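# Load aluminum blank into vise, sort parts and blanks

## Task

Put a single aluminum blank (plain gray) in the open vise, resting on the two low loose bars, which must finish standing upright between the jaws; its long side must sit pressed against the fixed jaw (the end block without hoses) and its short end against the work stop (the short rod between the jaws). Every finished part must lie flat in the black outfeed tray with its pocket facing up. Every other blank, aluminum or brass, must finish entirely on the infeed plate (the plate with short pins), not stacked on another blank and not resting on a pin. Each blank must finish either in the orientation the blanks had at the start on the plate or flipped upside down.

## Robot and tools

Robot: two Franka FR3 arms, left_arm and right_arm, each carrying a Robotiq 140 mm two-finger gripper and a wrist camera. left_arm's fingers can fold at a hinge: a part held in the quarter of the pad nearest the fingertip is squeezed normally, but held nearer the palm it may be pulled in, held loosely, dropped, or squeezed harder than asked; pressing the fingertips against a surface folds them too, so a move may pass a surface with little sign and the next grip can fail. right_arm's fingers are rigid.

Frames: the scene frame has its origin at table-top height midway between the nominal bases, +z up, +x out over the table, left_arm on +y. Measured bases: left_arm at (+0.008, +0.343, +0.030) m, right_arm at (+0.048, -0.439, +0.030) m, both nearly unrotated. Each arm's end_effector_position (m) and end_effector_quat_wxyz are reported in that arm's own base frame; fixed cameras and the table use the scene frame. end_effector_position is the point between the pads when closed; fingers point along the gripper's +z and open along its y. Fingertips extend about 33 mm past that point at gaps up to 40 mm, about 9 mm when fully open. Reported poses can be off by a few centimetres.

The row (used by execute_actions and move): 20 numbers, each in [-1, 1], always covering both arms: first left_arm's 10, then right_arm's 10. Per arm: 7 joint offsets in this order: elbow, waist, upper arm roll, shoulder, wrist pitch, forearm roll, wrist roll; then gripper position, force_limit, speed. Joint numbers are offsets (not poses) from the Joint targets as they stood when the action or move began, not from the previous row; repeating an offset moves further. Scale: 1.0 = 1.632 rad for waist, shoulder, upper arm roll and elbow, 3.472 rad for forearm roll, 2.955 rad for wrist pitch, 4.439 rad for wrist roll. Joint ranges (rad): waist ±2.901, shoulder ±1.836, upper arm roll ±2.901, elbow -3.077 to -0.117, forearm roll ±2.876, wrist pitch 0.440 to 4.622, wrist roll ±3.051. Asking more than 0.018 rad beyond a range end refuses the action for both arms; staying within 0.05 rad of an end, or under load, can still trip a torque fault. Send 0 offsets to keep an arm's targets.

Gripper numbers are absolute commands, not offsets. position: +1 fully open (140 mm), pads meet near -0.8, -1 closes until blocked. force_limit: at slow close on parts up to 40 mm, roughly 14 N at -1, 40 N at 0, 58 N at +1. speed: about 30 mm/s at -1, 140 at 0, 250 at +1; faster closes grip harder (about 64 N at speed 0, 116 N at +1). Both start at +1. To leave a gripper alone, resend its last three numbers. To grip harder, raise force_limit and nudge position (-1 to -0.98); to soften, open and close slowly. object_status: 0 moving, 1 blocked while opening, 2 blocked while closing (the wanted result after a grip), 3 reached target or pads met. position_measured is in counts: 3 open, about 75 = 100 mm, 139 = 60 mm, 200 = 20 mm, 230 pads touching.

Tools:
execute_actions(actions, cameras): actions is a list of actions, each a table of up to 15 rows at 1/30 s per row; a short table repeats its last row. An empty list returns state and all camera images. cameras: list of names, ["all"], or [] for none.
move(target, speed, blend, blocking, cameras): target is one row or a list of up to 15 rows, all offsets counted from the same starting Joint targets. speed in rad/s (0.01 to 5.26, default 0.5) for the joint with farthest to go; blend in rad rounds corners (0 = stop at each). All joints move together, so grippers follow curves; there is no obstacle avoidance. Result adds a move: line (done, off_target, moving, held, fault; limits=held if steps were withheld). blocking=false returns after about 0.5 s while it continues.
wait(seconds 0 to 10), stop() brakes a running move, zoom_image(camera, region [x0,y0,x1,y1] pixels, at most 504 each way) on cam_high, cam_left_wrist or cam_right_wrist, clear_fault(arm) after a reported torque or force fault, read_manual(section="licences"), finished_scene(scene = current scene number) ends the scene irreversibly.

Results list Joint positions, velocities, targets (the base for the next offsets), torques, external torques, flange force along the gripper's axes, tool commands, object_status, and lines such as "joint sent to its limit", "joint command not followed" (clearance check altered targets), MOTOR HOT, OVER-TEMPERATURE FAULT. Cameras: cam_high (fixed, scene frame), cam_left_wrist, cam_right_wrist, each 896x504.

Avoid: a torque fault at the listed joint loads (35, 35, 32, 30, 12, 12, 12 N m) or a 40 N net outside force on an arm (held weight counts); joint overspeed; collisions or squeezing between the two arms; hard hits on fixed or heavy objects; dropping or releasing moving parts; anything leaving the table; gripping hard on a part still resting on something; long stretched holds that heat motors. After being stopped by contact, command targets back past the measured positions to stop pressing.

Each tool is called in YAML: its name, and indented under it one key for each argument.

## Session

execute_actions:
  actions: []

zoom_image:
  camera: "cam_high"
  region: [300, 150, 620, 370]

Scene clock: 0.00 s.
left_arm: end_effector_position=(+0.2746, -0.1132, +0.3643) position_measured=3 object_status=3 end_effector_quat_wxyz=(+0.076, +0.784, -0.513, -0.341) | right_arm: end_effector_position=(+0.4580, +0.4983, +0.1243) position_measured=3 object_status=3 end_effector_quat_wxyz=(-0.143, +0.984, -0.098, +0.047)
Joint names: [elbow, waist, upper arm roll, shoulder, wrist pitch, forearm roll, wrist roll]
Joint positions: left_arm=[-1.879 -0.387 0.01 -0.113 1.052 -0.013 -0.793] | right_arm=[-2.044 0.792 0.011 0.291 2.612 0.198 -0.727]
Joint velocities: within noise
Joint torques (N m): no reading
External joint torques (N m): no reading
Flange force (N): no reading
Joint targets: left_arm=[-1.879 -0.387 0.010 -0.113 1.052 -0.013 -0.793] | right_arm=[-2.044 0.792 0.011 0.291 2.612 0.198 -0.727]
Tool commands: left_gripper/position=+1.0 left_gripper/force_limit=+1.0 left_gripper/speed=+1.0 right_gripper/position=+1.0 right_gripper/force_limit=+1.0 right_gripper/speed=+1.0
camera_calibration:
cam_left_wrist: T_world_to_cam=[[-0.751797, -0.462321, 0.470171, -0.0102289], [-0.0192211, 0.728096, 0.685205, -0.153851], [-0.659115, 0.506098, -0.556267, 0.583852], [0, 0, 0, 1]] pos_world=[0.374178, -0.188197, 0.435007]
cam_right_wrist: T_world_to_cam=[[-0.162411, -0.941069, -0.296668, 0.589702], [-0.960744, 0.0822802, 0.264956, 0.370162], [-0.224932, 0.328054, -0.917489, 0.189139], [0, 0, 0, 1]] pos_world=[0.493949, 0.462445, 0.250402]

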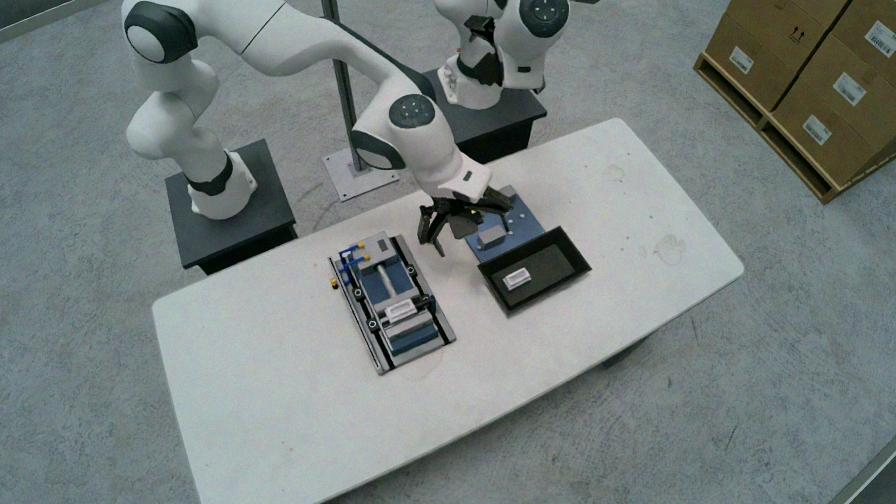

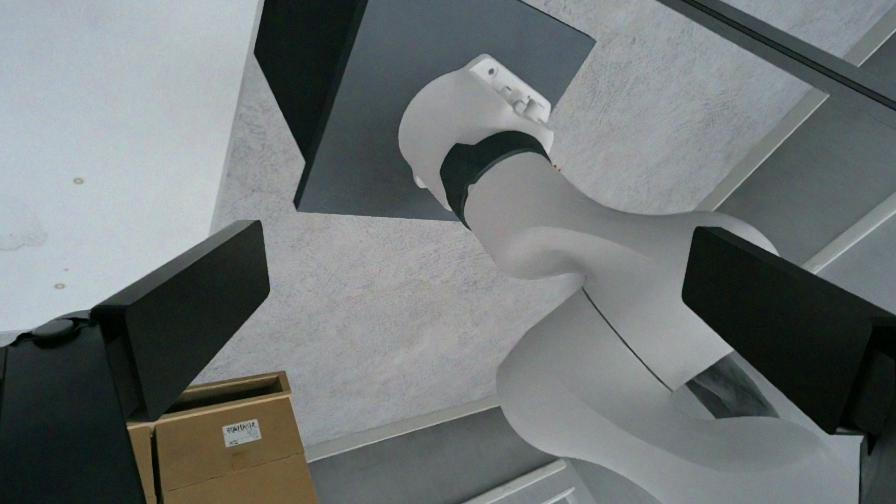

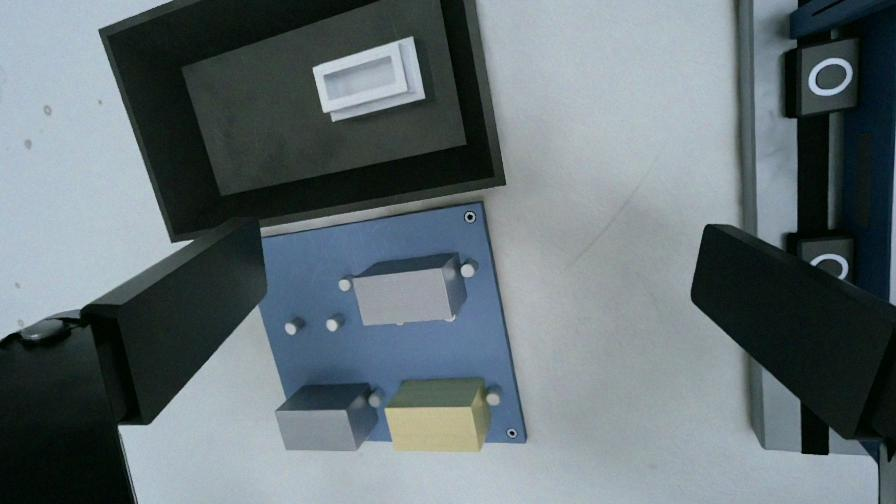

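Scaled by 1.575 from the camera's 896x504 image, which has a finer 1280x720 frame.

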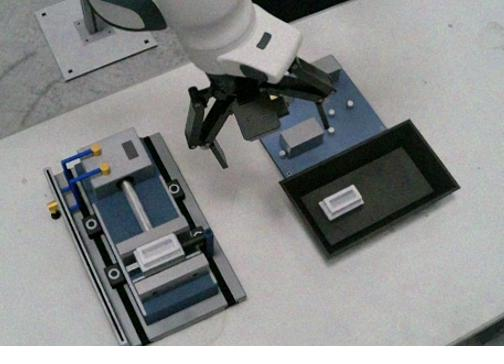

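move:
  target: [0,0,0,0,0,0,0,1,1,1,0.2194,-0.1305,-0.0067,-0.0588,-0.2474,-0.057,-0.0597,-0.08,0,0]
  speed: 0.6
  cameras: ["cam_right_wrist"]

zoom_image:
  camera: "cam_right_wrist"
  region: [350, 50, 700, 350]

Scene clock: 7.73 s.
left_arm: end_effector_position=(+0.2746, -0.1132, +0.3643) position_measured=3 object_status=3 end_effector_quat_wxyz=(+0.076, +0.784, -0.513, -0.341) | right_arm: end_effector_position=(+0.5203, +0.3406, +0.2700) position_measured=139 object_status=3 end_effector_quat_wxyz=(-0.002, +1.000, -0.003, +0.001)
Joint names: [elbow, waist, upper arm roll, shoulder, wrist pitch, forearm roll, wrist roll]
Joint positions: left_arm=[-1.879 -0.387 0.01 -0.113 1.052 -0.013 -0.793] | right_arm=[-1.688 0.579 -0.001 0.194 1.886 0.003 -0.987]
Joint velocities: left_arm=[within noise] | right_arm=[0 0 -0.001 -0.001 -0.002 0.001 -0.006]
Joint torques (N m): left_arm=[22.6 0.51 0.51 -26.39 0.36 0.82 0] | right_arm=[26.77 -0.31 0.95 -38.36 2.38 0.39 -0.23]
External joint torques (N m): left_arm=[0.24 0.67 0.82 -0.18 0.04 0.11 -0.04] | right_arm=[1.7 -0.47 0.63 1.37 -0.29 -0.4 -0.22]
Flange force (N): left_arm=[-1.1 -0.9 -0.6] | right_arm=[10.5 -6.5 -3.8]
Joint targets: left_arm=[-1.879 -0.387 0.010 -0.113 1.052 -0.013 -0.793] | right_arm=[-1.686 0.579 0.000 0.196 1.881 0.001 -0.992]
move: done
camera_calibration:
cam_right_wrist: T_world_to_cam=[[0.0110183, -0.999868, -0.0119035, 0.347522], [-0.938531, -0.0144484, 0.344892, 0.404271], [-0.345019, 0.00737164, -0.938567, 0.565983], [0, 0, 0, 1]] pos_world=[0.570866, 0.349145, 0.39592]
Images, in order (width x height): cam_right_wrist 896x504.

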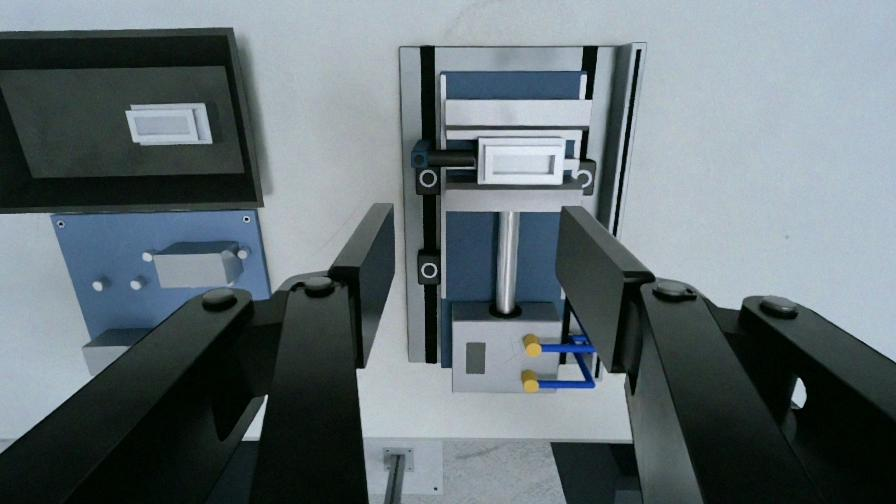

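Scaled by 1.440 from the camera's 896x504 image, which has a finer 1280x720 frame.

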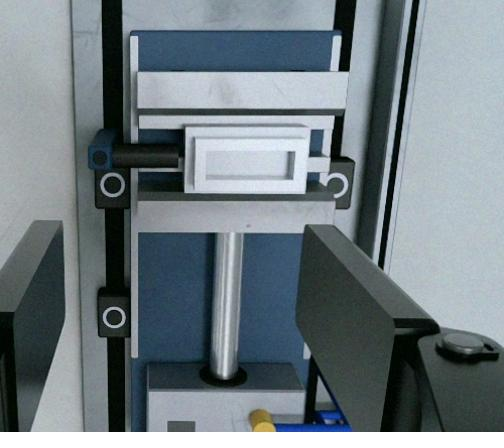

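move:
  target:
    - [0,0,0,0,0,0,0,0.175,0,0,-0.2537,-0.5386,0,-0.3039,0.108,0,0,0.175,0,0]
    - [0.4381,-0.1846,-0.0061,0.4991,0.2754,0.0037,-0.337,0.175,0,0,-0.2537,-0.5386,0,-0.3039,0.108,0,0,0.175,0,0]
  speed: [0.9,0.6]
  blend: [0.1,0]
  cameras: ["cam_left_wrist","cam_high"]

zoom_image:
  camera: "cam_left_wrist"
  region: [250, 50, 650, 350]

Scene clock: 36.80 s.
left_arm: end_effector_position=(+0.5747, -0.4743, +0.1691) position_measured=107 object_status=3 end_effector_quat_wxyz=(+0.000, +1.000, +0.013, -0.003) | right_arm: end_effector_position=(+0.5565, -0.1723, +0.3931) position_measured=107 object_status=3 end_effector_quat_wxyz=(-0.029, +0.886, -0.419, +0.195)
Joint names: [elbow, waist, upper arm roll, shoulder, wrist pitch, forearm roll, wrist roll]
Joint positions: left_arm=[-1.166 -0.688 0 0.701 1.864 -0.004 -2.284] | right_arm=[-2.099 -0.299 -0.002 -0.3 2.196 0.003 -0.989]
Joint velocities: left_arm=[0.001 0 -0.001 0 0 0 -0.004] | right_arm=[within noise]
Joint torques (N m): left_arm=[25.35 0.32 1.15 -52.92 2.93 1.3 -0.25] | right_arm=[26.8 -0.79 0.7 -22.84 3.65 0.55 -0.25]
External joint torques (N m): left_arm=[0.53 0.7 0.71 0.26 0.34 0.43 -0.25] | right_arm=[1.05 -0.77 1 0.28 0.21 -0.25 -0.24]
Flange force (N): left_arm=[3.7 2.4 -0.1] | right_arm=[3.4 -3.0 -0.4]
Joint targets: left_arm=[-1.164 -0.688 0.000 0.701 1.866 0.000 -2.289] | right_arm=[-2.100 -0.300 0.000 -0.301 2.200 0.001 -0.992]
move: done; blend cut to 0 rad at target 1
camera_calibration:
cam_left_wrist: T_world_to_cam=[[0.0251977, -0.999681, 0.00181363, -0.481972], [-0.938785, -0.0230392, 0.343733, 0.478492], [-0.343581, -0.0103639, -0.939066, 0.494226], [0, 0, 0, 1]] pos_world=[0.631152, -0.465672, 0.300511]
Images, in order (width x height): cam_high 896x504, cam_left_wrist 896x504.

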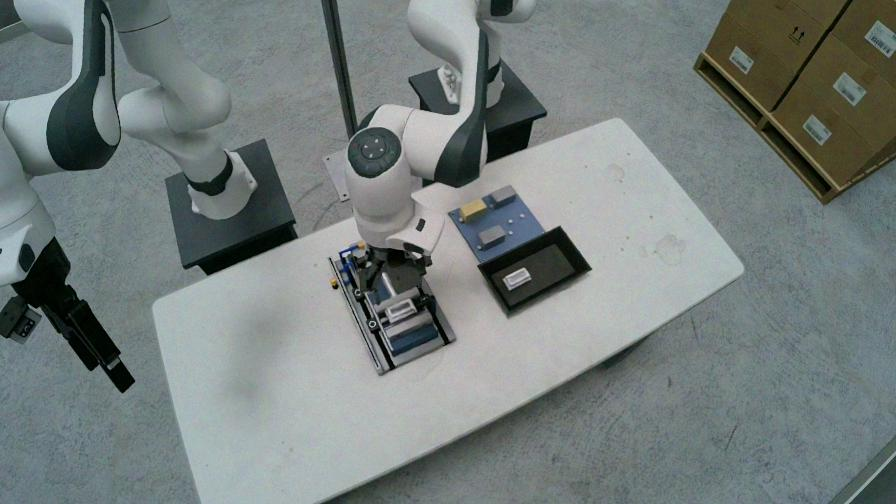

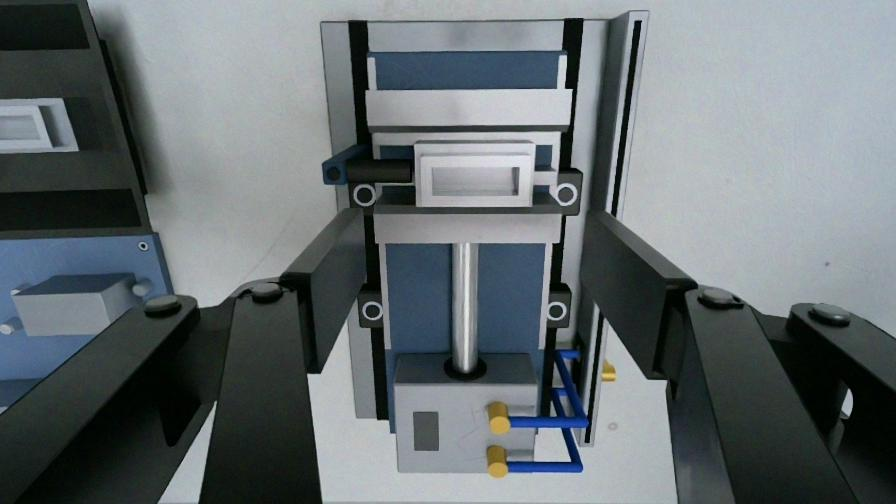

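Scaled by 1.260 from the camera's 896x504 image, which has a finer 1280x720 frame.

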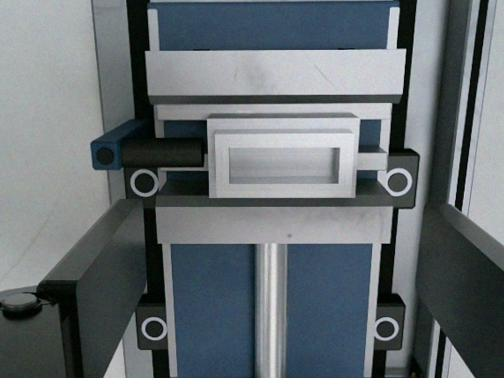

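move:
  target: [0.0061,0.002,0,0.0411,0.019,0,0.0008,0.175,0,0,0,0,0,0,0,0,0,0.175,0,0]
  speed: 0.1
  cameras: ["cam_left_wrist"]

zoom_image:
  camera: "cam_left_wrist"
  region: [300, 50, 650, 350]

Scene clock: 45.23 s.
left_arm: end_effector_position=(+0.5824, -0.4791, +0.1285) position_measured=107 object_status=3 end_effector_quat_wxyz=(+0.000, +1.000, +0.015, -0.003) | right_arm: end_effector_position=(+0.5565, -0.1723, +0.3931) position_measured=107 object_status=3 end_effector_quat_wxyz=(-0.029, +0.886, -0.419, +0.195)
Joint names: [elbow, waist, upper arm roll, shoulder, wrist pitch, forearm roll, wrist roll]
Joint positions: left_arm=[-1.156 -0.687 0 0.768 1.919 -0.004 -2.286] | right_arm=[-2.099 -0.299 -0.002 -0.3 2.196 0.003 -0.989]
Joint velocities: left_arm=[0 0 -0.001 0 0.005 0 0.001] | right_arm=[within noise]
Joint torques (N m): left_arm=[25.19 0.7 1.15 -54.18 2.9 1.26 -0.03] | right_arm=[26.72 -0.89 0.7 -22.87 3.67 0.56 -0.22]
External joint torques (N m): left_arm=[0.5 0.86 0.51 0.14 0.31 0.4 -0.03] | right_arm=[0.93 -0.85 1.03 0.3 0.22 -0.24 -0.21]
Flange force (N): left_arm=[3.5 1.7 0.0] | right_arm=[3.0 -2.8 -0.2]
Joint targets: left_arm=[-1.154 -0.685 0.000 0.768 1.922 0.000 -2.285] | right_arm=[-2.100 -0.300 0.000 -0.301 2.200 0.001 -0.992]
move: done
camera_calibration:
cam_left_wrist: T_world_to_cam=[[0.0285581, -0.999592, 0.00077666, -0.488619], [-0.938325, -0.0265399, 0.344736, 0.497464], [-0.344574, -0.0105738, -0.938699, 0.459169], [0, 0, 0, 1]] pos_world=[0.638955, -0.470362, 0.259907]
Images, in order (width x height): cam_left_wrist 896x504.

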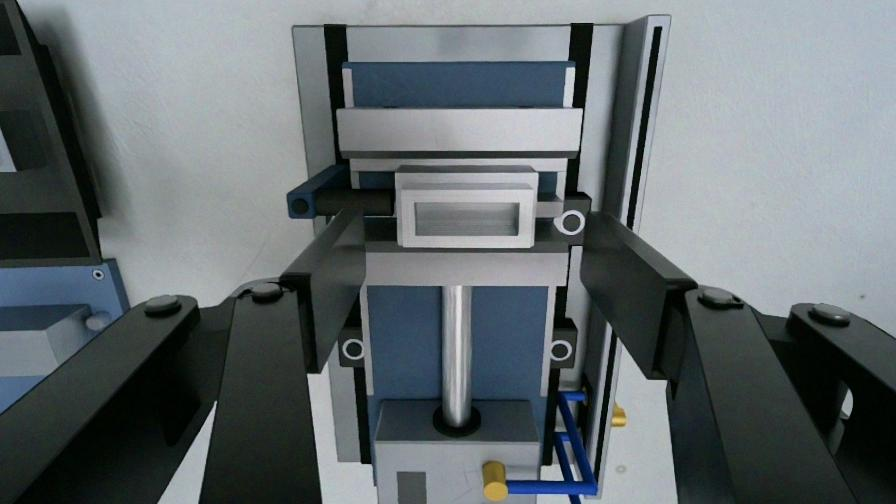

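Scaled by 1.440 from the camera's 896x504 image, which has a finer 1280x720 frame.

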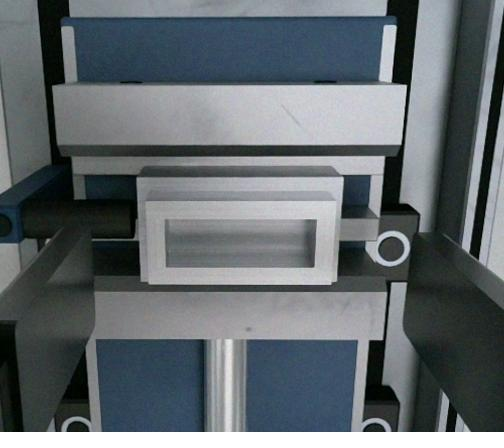

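move:
  target: [-0.0139,0.0004,0,0.0165,0.0182,0,0,0.175,0,0,0,0,0,0,0,0,0,0.175,0,0]
  speed: 0.06
  cameras: ["cam_left_wrist"]

zoom_image:
  camera: "cam_left_wrist"
  region: [300, 100, 650, 400]

Scene clock: 56.17 s.
left_arm: end_effector_position=(+0.5855, -0.4810, +0.1036) position_measured=107 object_status=3 end_effector_quat_wxyz=(+0.002, +1.000, +0.015, -0.001) | right_arm: end_effector_position=(+0.5565, -0.1723, +0.3931) position_measured=107 object_status=3 end_effector_quat_wxyz=(-0.029, +0.886, -0.419, +0.195)
Joint names: [elbow, waist, upper arm roll, shoulder, wrist pitch, forearm roll, wrist roll]
Joint positions: left_arm=[-1.176 -0.686 0 0.794 1.973 -0.004 -2.286] | right_arm=[-2.099 -0.299 -0.002 -0.3 2.196 0.003 -0.989]
Joint velocities: left_arm=[-0.001 -0.001 0 0 0.004 0.001 -0.002] | right_arm=[within noise]
Joint torques (N m): left_arm=[24.45 0.76 1.17 -54.53 3.01 1.26 -0.04] | right_arm=[26.73 -0.88 0.74 -22.85 3.64 0.57 -0.19]
External joint torques (N m): left_arm=[-0.07 1.12 0.64 0.08 0.42 0.42 -0.04] | right_arm=[1.05 -0.79 1.12 0.14 0.21 -0.22 -0.18]
Flange force (N): left_arm=[-0.3 -2.1 1.0] | right_arm=[3.0 -3.0 -0.5]
Joint targets: left_arm=[-1.177 -0.684 0.000 0.795 1.976 0.000 -2.285] | right_arm=[-2.100 -0.300 0.000 -0.301 2.200 0.001 -0.992]
move: done
camera_calibration:
cam_left_wrist: T_world_to_cam=[[0.0293782, -0.999554, 0.00531042, -0.491551], [-0.940187, -0.0258287, 0.339677, 0.510924], [-0.339388, -0.0149719, -0.940527, 0.431849], [0, 0, 0, 1]] pos_world=[0.641369, -0.47167, 0.235227]
Images, in order (width x height): cam_left_wrist 896x504.

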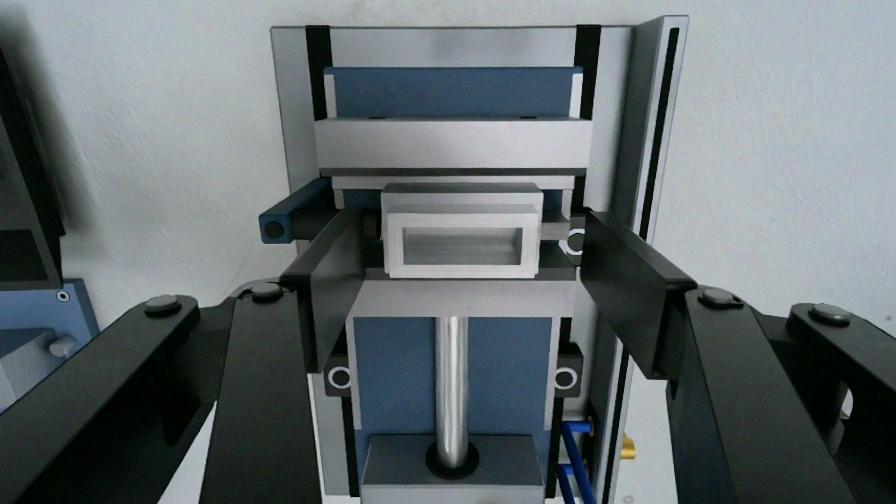

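Scaled by 1.440 from the camera's 896x504 image, which has a finer 1280x720 frame.

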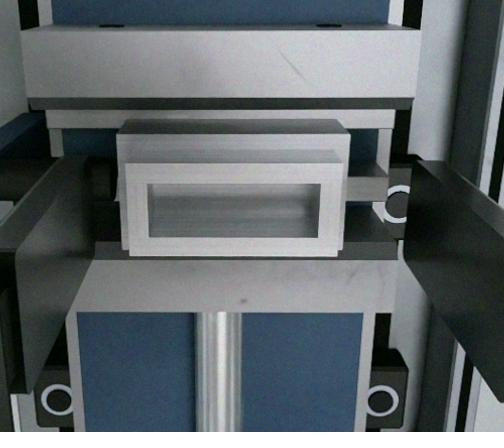

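move:
  target: [-0.0162,0.0028,0,-0.0059,0.0057,0,0.001,0.175,0,0,0,0,0,0,0,0,0,0.175,0,0]
  speed: 0.05

move:
  target: [0,0,0,0,0,0,0,-1,-0.5,-1,0,0,0,0,0,0,0,0.175,0,0]

wait:
  seconds: 0.8
  cameras: ["cam_left_wrist"]

zoom_image:
  camera: "cam_left_wrist"
  region: [300, 100, 650, 400]

Scene clock: 65.27 s.
left_arm: end_effector_position=(+0.5849, -0.4760, +0.0973) position_measured=107 object_status=3 end_effector_quat_wxyz=(+0.001, +1.000, +0.017, -0.002) | right_arm: end_effector_position=(+0.5565, -0.1723, +0.3931) position_measured=107 object_status=3 end_effector_quat_wxyz=(-0.029, +0.886, -0.419, +0.195)
Joint names: [elbow, waist, upper arm roll, shoulder, wrist pitch, forearm roll, wrist roll]
Joint positions: left_arm=[-1.202 -0.681 0 0.788 1.99 -0.004 -2.285] | right_arm=[-2.099 -0.299 -0.002 -0.3 2.196 0.003 -0.989]
Joint velocities: left_arm=[-0.001 0.001 -0.001 -0.001 0.004 0 0.002] | right_arm=[within noise]
Joint torques (N m): left_arm=[23.86 0.65 1.2 -55.19 2.8 1.25 0.11] | right_arm=[26.78 -0.86 0.67 -22.77 3.65 0.55 -0.18]
External joint torques (N m): left_arm=[-0.57 0.78 0.53 -0.78 0.23 0.41 0.11] | right_arm=[1.07 -0.75 1.07 0.24 0.21 -0.25 -0.17]
Flange force (N): left_arm=[-5.8 -6.5 0.3] | right_arm=[3.2 -3.1 -0.4]
Joint targets: left_arm=[-1.204 -0.680 0.000 0.786 1.993 0.000 -2.281] | right_arm=[-2.100 -0.300 0.000 -0.301 2.200 0.001 -0.992]
move: done

Scene clock: 66.20 s.
left_arm: end_effector_position=(+0.5852, -0.4762, +0.0976) position_measured=140 object_status=0 end_effector_quat_wxyz=(+0.001, +1.000, +0.017, -0.001) | right_arm: end_effector_position=(+0.5565, -0.1723, +0.3931) position_measured=107 object_status=3 end_effector_quat_wxyz=(-0.029, +0.886, -0.419, +0.195)
Joint names: [elbow, waist, upper arm roll, shoulder, wrist pitch, forearm roll, wrist roll]
Joint positions: left_arm=[-1.203 -0.681 0 0.788 1.991 -0.004 -2.284] | right_arm=[-2.099 -0.299 -0.002 -0.3 2.196 0.003 -0.989]
Joint torques (N m): left_arm=[24.2 0.65 1.12 -54.84 2.91 1.24 0.13] | right_arm=[26.77 -0.84 0.58 -22.93 3.63 0.56 -0.26]
External joint torques (N m): left_arm=[-0.2 0.88 0.52 -0.5 0.33 0.4 0.13] | right_arm=[1.06 -0.65 1.08 0.02 0.19 -0.24 -0.25]
Flange force (N): left_arm=[-2.9 -4.2 0.4] | right_arm=[2.8 -2.7 -0.8]
Joint targets: left_arm=[-1.204 -0.680 0.000 0.786 1.993 0.000 -2.281] | right_arm=[-2.100 -0.300 0.000 -0.301 2.200 0.001 -0.992]
move: done

Scene clock: 67.00 s.
left_arm: end_effector_position=(+0.5852, -0.4762, +0.0976) position_measured=140 object_status=2 end_effector_quat_wxyz=(+0.001, +1.000, +0.017, -0.001) | right_arm: end_effector_position=(+0.5565, -0.1723, +0.3931) position_measured=107 object_status=3 end_effector_quat_wxyz=(-0.029, +0.886, -0.419, +0.195)
Joint names: [elbow, waist, upper arm roll, shoulder, wrist pitch, forearm roll, wrist roll]
Joint positions: left_arm=[-1.203 -0.681 0 0.788 1.991 -0.004 -2.284] | right_arm=[-2.099 -0.299 -0.002 -0.3 2.196 0.003 -0.989]
Joint torques (N m): left_arm=[24.22 0.63 1.11 -54.86 2.91 1.23 0.1] | right_arm=[26.73 -0.87 0.63 -22.88 3.66 0.57 -0.27]
External joint torques (N m): left_arm=[-0.31 1.05 0.62 -0.3 0.32 0.39 0.1] | right_arm=[0.79 -0.76 1.04 0.47 0.18 -0.23 -0.26]
Flange force (N): left_arm=[-2.7 -4.2 0.6] | right_arm=[3.1 -2.7 0.1]
Joint targets: left_arm=[-1.204 -0.680 0.000 0.786 1.993 0.000 -2.281] | right_arm=[-2.100 -0.300 0.000 -0.301 2.200 0.001 -0.992]
Tool commands: left_gripper/position=-1.0 left_gripper/force_limit=-0.5 left_gripper/speed=-1.0 right_gripper/position=+0.175 right_gripper/force_limit=+0.0 right_gripper/speed=+0.0
wait: 0.80 s; at rest by 0.17 s
camera_calibration:
cam_left_wrist: T_world_to_cam=[[0.0329301, -0.99945, 0.00388234, -0.488608], [-0.939538, -0.0296309, 0.34116, 0.510498], [-0.340857, -0.014882, -0.939997, 0.427007], [0, 0, 0, 1]] pos_world=[0.641271, -0.466858, 0.229121]
Images, in order (width x height): cam_left_wrist 896x504.

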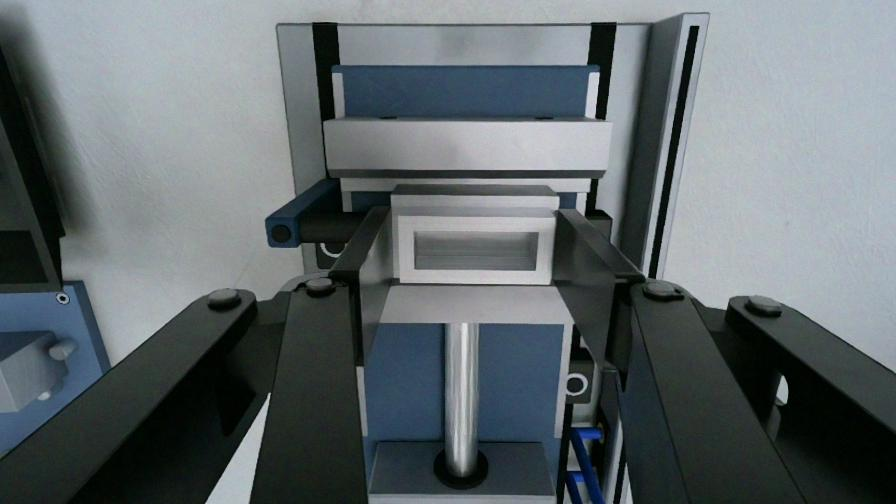

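Scaled by 1.440 from the camera's 896x504 image, which has a finer 1280x720 frame.

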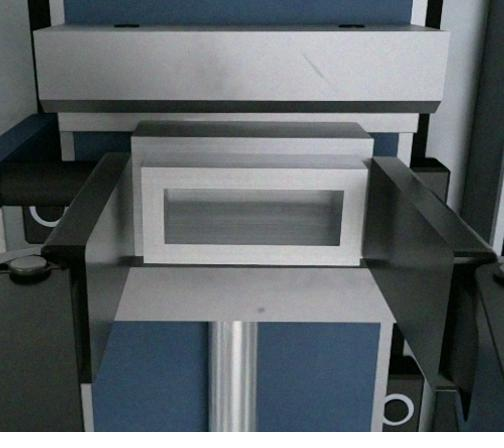

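move:
  target:
    - [0.0055,0,0,-0.0158,-0.0128,0,0,-1,-0.5,-1,0,0,0,0,0,0,0,0.175,0,0]
    - [0.0663,0,0,-0.0271,-0.0526,0,0,-1,-0.5,-1,0,0,0,0,0,0,0,0.175,0,0]
  speed: [0.08,0.15]
  cameras: ["cam_left_wrist"]

zoom_image:
  camera: "cam_left_wrist"
  region: [250, 50, 650, 350]

Scene clock: 76.50 s.
left_arm: end_effector_position=(+0.5850, -0.4762, +0.1678) position_measured=140 object_status=2 end_effector_quat_wxyz=(+0.001, +1.000, +0.017, -0.002) | right_arm: end_effector_position=(+0.5565, -0.1723, +0.3931) position_measured=107 object_status=3 end_effector_quat_wxyz=(-0.029, +0.886, -0.419, +0.195)
Joint names: [elbow, waist, upper arm roll, shoulder, wrist pitch, forearm roll, wrist roll]
Joint positions: left_arm=[-1.098 -0.681 0 0.744 1.84 -0.004 -2.284] | right_arm=[-2.099 -0.299 -0.002 -0.3 2.196 0.003 -0.989]
Joint velocities: left_arm=[0 0 0 0 -0.005 -0.001 -0.001] | right_arm=[within noise]
Joint torques (N m): left_arm=[25.85 0.65 1.18 -54.83 2.61 1.28 0.07] | right_arm=[26.75 -0.88 0.58 -22.88 3.64 0.55 -0.22]
External joint torques (N m): left_arm=[1.13 1.02 0.69 -0.97 0.03 0.41 0.07] | right_arm=[1.01 -0.85 0.9 0.21 0.19 -0.25 -0.21]
Flange force (N): left_arm=[4.5 2.1 -2.5] | right_arm=[3.2 -2.7 -0.5]
Joint targets: left_arm=[-1.095 -0.680 0.000 0.741 1.838 0.000 -2.281] | right_arm=[-2.100 -0.300 0.000 -0.301 2.200 0.001 -0.992]
move: done
camera_calibration:
cam_left_wrist: T_world_to_cam=[[0.0322502, -0.999475, 0.00313468, -0.488332], [-0.93916, -0.0292306, 0.342235, 0.486166], [-0.341964, -0.0139811, -0.939609, 0.494003], [0, 0, 0, 1]] pos_world=[0.641267, -0.466958, 0.299317]
Images, in order (width x height): cam_left_wrist 896x504.

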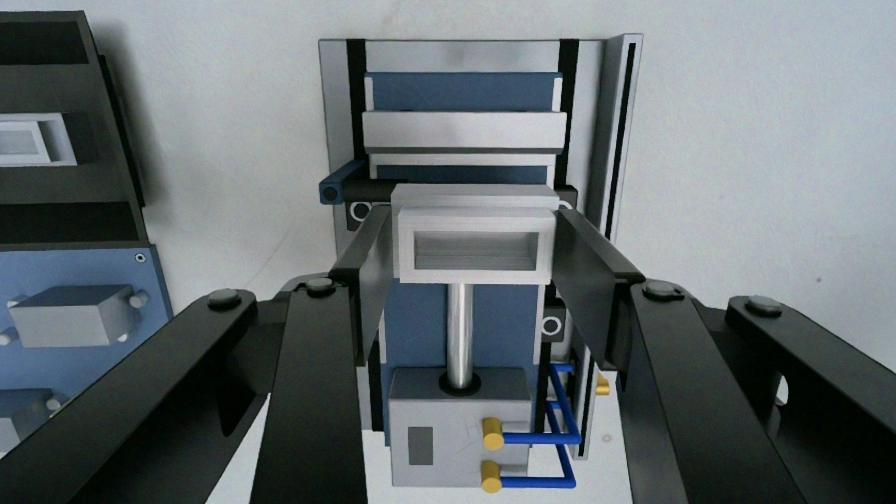

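Scaled by 1.260 from the camera's 896x504 image, which has a finer 1280x720 frame.

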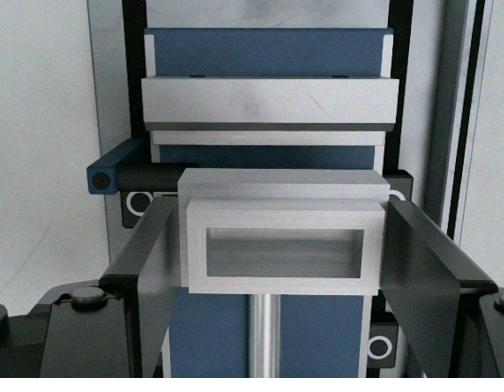

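move:
  target: [-0.5355,0.3158,0,-0.3199,0.1184,0,0.1193,-1,-0.5,-1,0,0,0,0,0,0,0,0.175,0,0]
  speed: 0.45
  cameras: ["cam_left_wrist"]

zoom_image:
  camera: "cam_left_wrist"
  region: [250, 50, 750, 500]

Scene clock: 85.77 s.
left_arm: end_effector_position=(+0.5879, -0.0976, +0.1471) position_measured=140 object_status=2 end_effector_quat_wxyz=(+0.001, +1.000, +0.012, -0.004) | right_arm: end_effector_position=(+0.5565, -0.1723, +0.3931) position_measured=107 object_status=3 end_effector_quat_wxyz=(-0.029, +0.886, -0.419, +0.195)
Joint names: [elbow, waist, upper arm roll, shoulder, wrist pitch, forearm roll, wrist roll]
Joint positions: left_arm=[-1.969 -0.165 0.001 0.223 2.184 -0.004 -1.757] | right_arm=[-2.099 -0.299 -0.002 -0.3 2.196 0.003 -0.989]
Joint velocities: left_arm=[0 0 0.001 -0.002 0 0 0.005] | right_arm=[within noise]
Joint torques (N m): left_arm=[23.62 0.43 0.46 -40 3.07 1.06 0.1] | right_arm=[26.79 -0.83 0.71 -22.82 3.63 0.56 -0.26]
External joint torques (N m): left_arm=[0.19 0.59 0.38 -1.17 0.47 0.34 0.1] | right_arm=[1.04 -0.65 1.18 0.25 0.18 -0.23 -0.25]
Flange force (N): left_arm=[-2.9 -1.6 -0.6] | right_arm=[3.2 -3.1 -0.5]
Joint targets: left_arm=[-1.969 -0.164 0.000 0.219 2.188 0.000 -1.751] | right_arm=[-2.100 -0.300 0.000 -0.301 2.200 0.001 -0.992]
move: done
camera_calibration:
cam_left_wrist: T_world_to_cam=[[0.0238897, -0.999712, 0.00221431, -0.104972], [-0.937702, -0.0216398, 0.346767, 0.506203], [-0.346619, -0.0103605, -0.937949, 0.483722], [0, 0, 0, 1]] pos_world=[0.644843, -0.0889761, 0.278405]
Images, in order (width x height): cam_left_wrist 896x504.

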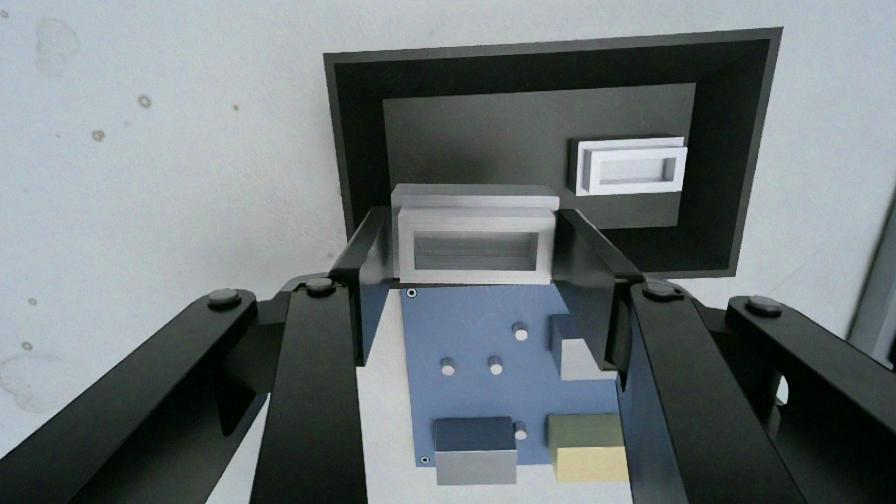

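Scaled by 1.008 from the camera's 896x504 image, which has a finer 1280x720 frame.

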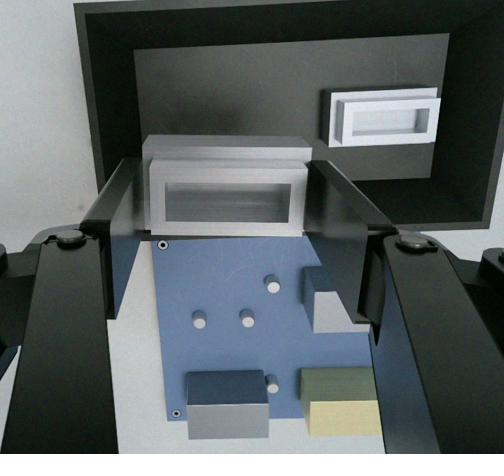

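move:
  target: [-0.0378,-0.0126,0,0.0921,0.0717,0,-0.0046,-1,-0.5,-1,0,0,0,0,0,0,0,0.175,0,0]
  speed: 0.15

move:
  target: [-0.0006,0,0,0.0044,0.0028,0,0,-1,-0.5,-1,0,0,0,0,0,0,0,0.175,0,0]
  speed: 0.04

move:
  target: [-0.0006,0,0,0.0044,0.0028,0,0,-1,-0.5,-1,0,0,0,0,0,0,0,0.175,0,0]
  speed: 0.04

move:
  target: [-0.0004,0,0,0.0028,0.0018,0,0,-1,-0.5,-1,0,0,0,0,0,0,0,0.175,0,0]
  speed: 0.04

Scene clock: 98.83 s.
left_arm: end_effector_position=(+0.5870, -0.1086, +0.0506) position_measured=140 object_status=2 end_effector_quat_wxyz=(+0.000, +1.000, +0.009, -0.003) | right_arm: end_effector_position=(+0.5565, -0.1723, +0.3931) position_measured=107 object_status=3 end_effector_quat_wxyz=(-0.029, +0.886, -0.419, +0.195)
Joint names: [elbow, waist, upper arm roll, shoulder, wrist pitch, forearm roll, wrist roll]
Joint positions: left_arm=[-2.032 -0.183 0.001 0.37 2.395 -0.004 -1.768] | right_arm=[-2.099 -0.299 -0.002 -0.3 2.196 0.003 -0.989]
Joint velocities: left_arm=[0 0 -0.001 0 0.004 -0.001 -0.002] | right_arm=[within noise]
Joint torques (N m): left_arm=[21.94 0.02 0.63 -41.87 3.06 0.93 -0.18] | right_arm=[26.69 -0.88 0.63 -22.91 3.64 0.55 -0.28]
External joint torques (N m): left_arm=[0.56 0.2 0.4 -0.61 0.45 0.33 -0.18] | right_arm=[0.92 -0.83 0.96 0.24 0.19 -0.24 -0.26]
Flange force (N): left_arm=[0.1 0.0 -0.3] | right_arm=[3.0 -2.5 -0.3]
Joint targets: left_arm=[-2.031 -0.185 0.000 0.370 2.399 0.000 -1.772] | right_arm=[-2.100 -0.300 0.000 -0.301 2.200 0.001 -0.992]
move: done

Scene clock: 99.57 s.
left_arm: end_effector_position=(+0.5877, -0.1087, +0.0475) position_measured=140 object_status=2 end_effector_quat_wxyz=(+0.001, +1.000, +0.009, -0.003) | right_arm: end_effector_position=(+0.5565, -0.1723, +0.3931) position_measured=107 object_status=3 end_effector_quat_wxyz=(-0.029, +0.886, -0.419, +0.195)
Joint names: [elbow, waist, upper arm roll, shoulder, wrist pitch, forearm roll, wrist roll]
Joint positions: left_arm=[-2.032 -0.183 0.001 0.376 2.403 -0.004 -1.768] | right_arm=[-2.099 -0.299 -0.002 -0.3 2.196 0.003 -0.989]
Joint velocities: left_arm=[-0.001 0 0.001 0 0.004 0.001 -0.002] | right_arm=[within noise]
Joint torques (N m): left_arm=[21.49 0.05 0.66 -41.53 3.11 0.95 -0.21] | right_arm=[26.76 -0.91 0.59 -22.78 3.65 0.54 -0.21]
External joint torques (N m): left_arm=[0.35 0.24 0.44 -0.39 0.52 0.36 -0.21] | right_arm=[0.95 -0.73 1.07 0.39 0.2 -0.26 -0.2]
Flange force (N): left_arm=[-0.4 -0.1 0.3] | right_arm=[3.3 -3.1 -0.1]
Joint targets: left_arm=[-2.032 -0.185 0.000 0.377 2.408 0.000 -1.772] | right_arm=[-2.100 -0.300 0.000 -0.301 2.200 0.001 -0.992]
move: done

Scene clock: 100.30 s.
left_arm: end_effector_position=(+0.5877, -0.1087, +0.0435) position_measured=140 object_status=2 end_effector_quat_wxyz=(+0.001, +1.000, +0.009, -0.003) | right_arm: end_effector_position=(+0.5565, -0.1723, +0.3931) position_measured=107 object_status=3 end_effector_quat_wxyz=(-0.029, +0.886, -0.419, +0.195)
Joint names: [elbow, waist, upper arm roll, shoulder, wrist pitch, forearm roll, wrist roll]
Joint positions: left_arm=[-2.033 -0.183 0.001 0.384 2.412 -0.004 -1.768] | right_arm=[-2.099 -0.299 -0.002 -0.3 2.196 0.003 -0.989]
Joint velocities: left_arm=[0.001 0 0.001 0 0.004 -0.001 0] | right_arm=[within noise]
Joint torques (N m): left_arm=[21.39 0.06 0.69 -41.67 3.11 0.93 -0.18] | right_arm=[26.73 -0.84 0.63 -22.87 3.66 0.55 -0.23]
External joint torques (N m): left_arm=[0.32 0.26 0.46 -0.41 0.52 0.34 -0.18] | right_arm=[0.87 -0.83 0.91 0.42 0.2 -0.26 -0.22]
Flange force (N): left_arm=[-0.5 -0.2 0.2] | right_arm=[3.3 -2.7 0.0]
Joint targets: left_arm=[-2.033 -0.185 0.000 0.384 2.416 0.000 -1.772] | right_arm=[-2.100 -0.300 0.000 -0.301 2.200 0.001 -0.992]
move: done

Scene clock: 101.00 s.
left_arm: end_effector_position=(+0.5878, -0.1087, +0.0410) position_measured=140 object_status=2 end_effector_quat_wxyz=(+0.001, +1.000, +0.009, -0.002) | right_arm: end_effector_position=(+0.5565, -0.1723, +0.3931) position_measured=107 object_status=3 end_effector_quat_wxyz=(-0.029, +0.886, -0.419, +0.195)
Joint names: [elbow, waist, upper arm roll, shoulder, wrist pitch, forearm roll, wrist roll]
Joint positions: left_arm=[-2.034 -0.183 0.001 0.388 2.417 -0.004 -1.768] | right_arm=[-2.099 -0.299 -0.002 -0.3 2.196 0.003 -0.989]
Joint velocities: left_arm=[0.001 -0.001 -0.002 -0.001 0.003 0 0.001] | right_arm=[within noise]
Joint torques (N m): left_arm=[21.3 0.08 0.67 -41.67 3.12 0.92 -0.19] | right_arm=[26.69 -0.84 0.63 -22.84 3.64 0.55 -0.23]
External joint torques (N m): left_arm=[0.23 0.39 0.54 -0.23 0.52 0.34 -0.19] | right_arm=[0.98 -0.71 1.06 0.19 0.2 -0.25 -0.22]
Flange force (N): left_arm=[-0.4 -0.4 0.6] | right_arm=[2.9 -2.8 -0.4]
Joint targets: left_arm=[-2.034 -0.185 0.000 0.389 2.421 0.000 -1.772] | right_arm=[-2.100 -0.300 0.000 -0.301 2.200 0.001 -0.992]
move: done

move:
  target: [-0.0003,0,0,0.0028,0.0018,0,0,-1,-0.5,-1,0,0,0,0,0,0,0,0.175,0,0]
  speed: 0.04

move:
  target: [-0.0003,0,0,0.0022,0.0014,0,0,-1,-0.5,-1,0,0,0,0,0,0,0,0.175,0,0]
  speed: 0.04

move:
  target: [-0.0003,0,0,0.0022,0.0014,0,0,-1,-0.5,-1,0,0,0,0,0,0,0,0.175,0,0]
  speed: 0.04
  cameras: ["cam_left_wrist"]

Scene clock: 104.90 s.
left_arm: end_effector_position=(+0.5879, -0.1087, +0.0386) position_measured=140 object_status=2 end_effector_quat_wxyz=(+0.001, +1.000, +0.009, -0.002) | right_arm: end_effector_position=(+0.5565, -0.1723, +0.3931) position_measured=107 object_status=3 end_effector_quat_wxyz=(-0.029, +0.886, -0.419, +0.195)
Joint names: [elbow, waist, upper arm roll, shoulder, wrist pitch, forearm roll, wrist roll]
Joint positions: left_arm=[-2.034 -0.183 0.001 0.393 2.423 -0.004 -1.768] | right_arm=[-2.099 -0.299 -0.002 -0.3 2.196 0.003 -0.989]
Joint torques (N m): left_arm=[21.25 0.06 0.6 -41.75 3.02 0.93 -0.21] | right_arm=[26.71 -0.79 0.62 -22.9 3.65 0.55 -0.29]
External joint torques (N m): left_arm=[0.27 0.28 0.37 -0.24 0.42 0.35 -0.21] | right_arm=[0.81 -0.75 0.95 0.4 0.18 -0.25 -0.28]
Flange force (N): left_arm=[-0.1 -0.1 0.3] | right_arm=[3.0 -2.5 0.0]
Joint targets: left_arm=[-2.034 -0.185 0.000 0.393 2.427 0.000 -1.772] | right_arm=[-2.100 -0.300 0.000 -0.301 2.200 0.001 -0.992]
move: done

Scene clock: 105.60 s.
left_arm: end_effector_position=(+0.5879, -0.1087, +0.0366) position_measured=140 object_status=2 end_effector_quat_wxyz=(+0.001, +1.000, +0.009, -0.002) | right_arm: end_effector_position=(+0.5565, -0.1723, +0.3931) position_measured=107 object_status=3 end_effector_quat_wxyz=(-0.029, +0.886, -0.419, +0.195)
Joint names: [elbow, waist, upper arm roll, shoulder, wrist pitch, forearm roll, wrist roll]
Joint positions: left_arm=[-2.034 -0.183 0.001 0.396 2.427 -0.004 -1.768] | right_arm=[-2.099 -0.299 -0.002 -0.3 2.196 0.003 -0.989]
Joint velocities: left_arm=[0 0 0 0.001 0.003 0.001 -0.001] | right_arm=[within noise]
Joint torques (N m): left_arm=[21.23 0.03 0.66 -41.8 3.11 0.94 -0.23] | right_arm=[26.74 -0.81 0.68 -22.74 3.65 0.55 -0.26]
External joint torques (N m): left_arm=[0.27 0.32 0.5 -0.24 0.5 0.35 -0.23] | right_arm=[0.95 -0.67 1.11 0.39 0.2 -0.25 -0.25]
Flange force (N): left_arm=[-0.2 -0.2 0.5] | right_arm=[3.3 -3.1 -0.1]
Joint targets: left_arm=[-2.035 -0.185 0.000 0.397 2.431 0.000 -1.772] | right_arm=[-2.100 -0.300 0.000 -0.301 2.200 0.001 -0.992]
move: done

Scene clock: 106.30 s.
left_arm: end_effector_position=(+0.5879, -0.1087, +0.0346) position_measured=140 object_status=2 end_effector_quat_wxyz=(+0.001, +1.000, +0.009, -0.002) | right_arm: end_effector_position=(+0.5565, -0.1723, +0.3931) position_measured=107 object_status=3 end_effector_quat_wxyz=(-0.029, +0.886, -0.419, +0.195)
Joint names: [elbow, waist, upper arm roll, shoulder, wrist pitch, forearm roll, wrist roll]
Joint positions: left_arm=[-2.035 -0.183 0.001 0.4 2.431 -0.004 -1.768] | right_arm=[-2.099 -0.299 -0.002 -0.3 2.196 0.003 -0.989]
Joint velocities: left_arm=[0 0.001 -0.001 -0.001 0.003 -0.001 0] | right_arm=[within noise]
Joint torques (N m): left_arm=[21.18 0.09 0.68 -41.87 3.03 0.92 -0.17] | right_arm=[26.84 -0.9 0.7 -22.78 3.64 0.58 -0.22]
External joint torques (N m): left_arm=[0.17 0.22 0.38 -0.08 0.41 0.34 -0.17] | right_arm=[1.01 -0.9 0.98 0.46 0.18 -0.22 -0.21]
Flange force (N): left_arm=[-0.1 -0.1 0.7] | right_arm=[3.8 -3.1 -0.2]
Joint targets: left_arm=[-2.035 -0.185 0.000 0.400 2.435 0.000 -1.772] | right_arm=[-2.100 -0.300 0.000 -0.301 2.200 0.001 -0.992]
move: done
camera_calibration:
cam_left_wrist: T_world_to_cam=[[0.017673, -0.999841, 0.00222554, -0.112132], [-0.939375, -0.0158418, 0.342524, 0.546792], [-0.342435, -0.00814405, -0.939506, 0.375894], [0, 0, 0, 1]] pos_world=[0.644344, -0.10039, 0.166115]
Images, in order (width x height): cam_left_wrist 896x504.

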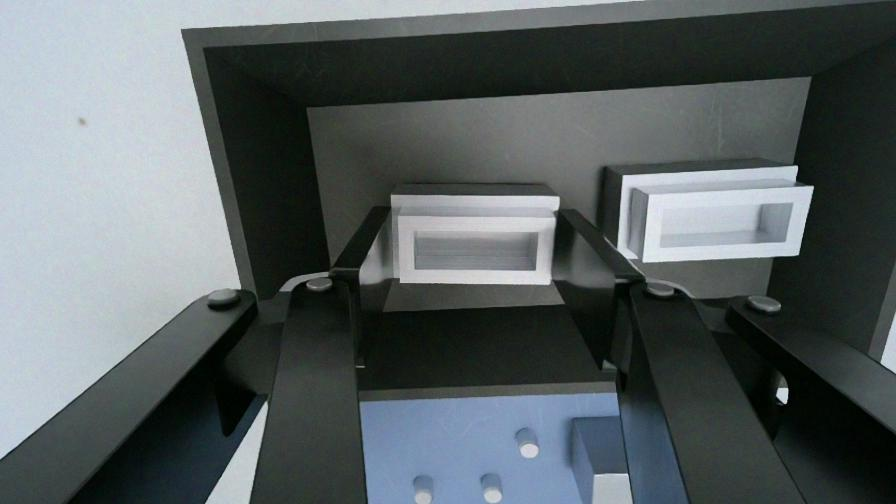

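move:
  target: [-0.0003,0,0,0.0028,0.0018,0,0,-1,-0.5,-1,0,0,0,0,0,0,0,0.175,0,0]
  speed: 0.04

move:
  target: [-0.0003,0,0,0.0022,0.0014,0,0,-1,-0.5,-1,0,0,0,0,0,0,0,0.175,0,0]
  speed: 0.04

move:
  target: [-0.0003,0,0,0.0022,0.0014,0,0,-1,-0.5,-1,0,0,0,0,0,0,0,0.175,0,0]
  speed: 0.04
  cameras: ["cam_left_wrist"]

Scene clock: 111.67 s.
left_arm: end_effector_position=(+0.5879, -0.1087, +0.0321) position_measured=140 object_status=2 end_effector_quat_wxyz=(+0.001, +1.000, +0.009, -0.002) | right_arm: end_effector_position=(+0.5565, -0.1723, +0.3931) position_measured=107 object_status=3 end_effector_quat_wxyz=(-0.029, +0.886, -0.419, +0.195)
Joint names: [elbow, waist, upper arm roll, shoulder, wrist pitch, forearm roll, wrist roll]
Joint positions: left_arm=[-2.035 -0.183 0.001 0.404 2.436 -0.004 -1.768] | right_arm=[-2.099 -0.299 -0.002 -0.3 2.196 0.003 -0.989]
Joint velocities: left_arm=[-0.003 0.001 0 0.001 0.003 -0.001 0.001] | right_arm=[within noise]
Joint torques (N m): left_arm=[21.09 0.04 0.73 -41.91 3.03 0.91 -0.25] | right_arm=[26.72 -0.87 0.68 -22.87 3.65 0.56 -0.22]
External joint torques (N m): left_arm=[0.16 0.27 0.51 -0.11 0.41 0.33 -0.25] | right_arm=[0.96 -0.7 1.15 0.25 0.21 -0.24 -0.21]
Flange force (N): left_arm=[-0.2 -0.1 0.6] | right_arm=[2.9 -3.0 -0.3]
Joint targets: left_arm=[-2.036 -0.185 0.000 0.405 2.440 0.000 -1.772] | right_arm=[-2.100 -0.300 0.000 -0.301 2.200 0.001 -0.992]
move: done

Scene clock: 112.37 s.
left_arm: end_effector_position=(+0.5879, -0.1087, +0.0302) position_measured=140 object_status=2 end_effector_quat_wxyz=(+0.001, +1.000, +0.009, -0.002) | right_arm: end_effector_position=(+0.5565, -0.1723, +0.3931) position_measured=107 object_status=3 end_effector_quat_wxyz=(-0.029, +0.886, -0.419, +0.195)
Joint names: [elbow, waist, upper arm roll, shoulder, wrist pitch, forearm roll, wrist roll]
Joint positions: left_arm=[-2.036 -0.183 0.001 0.408 2.44 -0.004 -1.768] | right_arm=[-2.099 -0.299 -0.002 -0.3 2.196 0.003 -0.989]
Joint torques (N m): left_arm=[21.01 0.03 0.69 -41.96 3.11 0.91 -0.21] | right_arm=[26.75 -0.88 0.63 -22.82 3.64 0.56 -0.3]
External joint torques (N m): left_arm=[0.21 0.32 0.52 -0.15 0.51 0.33 -0.21] | right_arm=[0.97 -0.78 1.03 0.37 0.2 -0.23 -0.29]
Flange force (N): left_arm=[-0.3 -0.2 0.7] | right_arm=[3.4 -2.9 -0.2]
Joint targets: left_arm=[-2.036 -0.185 0.000 0.408 2.444 0.000 -1.772] | right_arm=[-2.100 -0.300 0.000 -0.301 2.200 0.001 -0.992]
move: done

Scene clock: 113.07 s.
left_arm: end_effector_position=(+0.5884, -0.1087, +0.0297) position_measured=140 object_status=2 end_effector_quat_wxyz=(+0.001, +1.000, +0.009, -0.001) | right_arm: end_effector_position=(+0.5565, -0.1723, +0.3931) position_measured=107 object_status=3 end_effector_quat_wxyz=(-0.029, +0.886, -0.419, +0.195)
Joint names: [elbow, waist, upper arm roll, shoulder, wrist pitch, forearm roll, wrist roll]
Joint positions: left_arm=[-2.036 -0.183 0.001 0.409 2.443 -0.004 -1.768] | right_arm=[-2.099 -0.299 -0.002 -0.3 2.196 0.003 -0.989]
Joint velocities: left_arm=[0 0.001 0.001 0 0.003 -0.001 0.002] | right_arm=[within noise]
Joint torques (N m): left_arm=[20.73 0.05 0.67 -40.44 3.23 0.92 -0.23] | right_arm=[26.74 -0.87 0.68 -22.85 3.63 0.56 -0.22]
External joint torques (N m): left_arm=[-0.04 0.22 0.39 1.31 0.62 0.35 -0.23] | right_arm=[0.94 -0.82 1.02 0.29 0.17 -0.24 -0.2]
Flange force (N): left_arm=[2.0 0.5 3.7] | right_arm=[3.1 -2.8 -0.3]
Joint targets: left_arm=[-2.037 -0.185 0.000 0.412 2.449 0.000 -1.772] | right_arm=[-2.100 -0.300 0.000 -0.301 2.200 0.001 -0.992]
move: done
camera_calibration:
cam_left_wrist: T_world_to_cam=[[0.0176766, -0.99984, 0.00257171, -0.112183], [-0.939959, -0.0157411, 0.340923, 0.549305], [-0.340829, -0.00844368, -0.940088, 0.370393], [0, 0, 0, 1]] pos_world=[0.644548, -0.100391, 0.16122]
Images, in order (width x height): cam_left_wrist 896x504.

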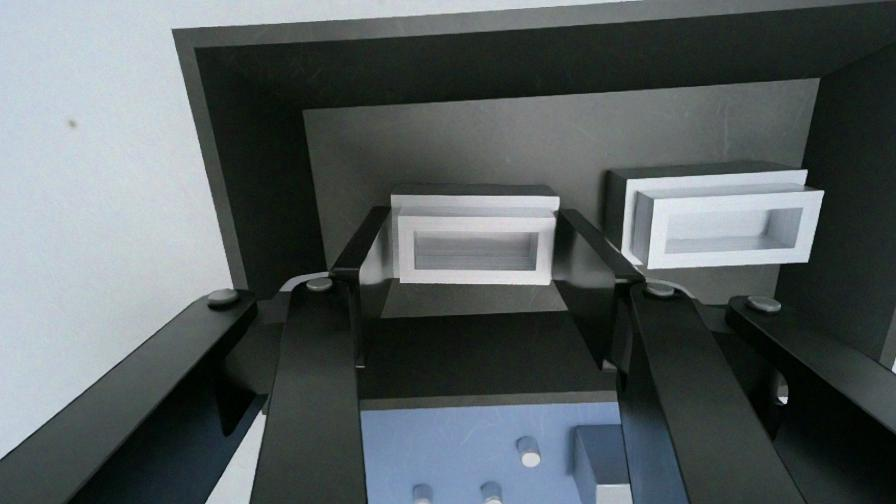

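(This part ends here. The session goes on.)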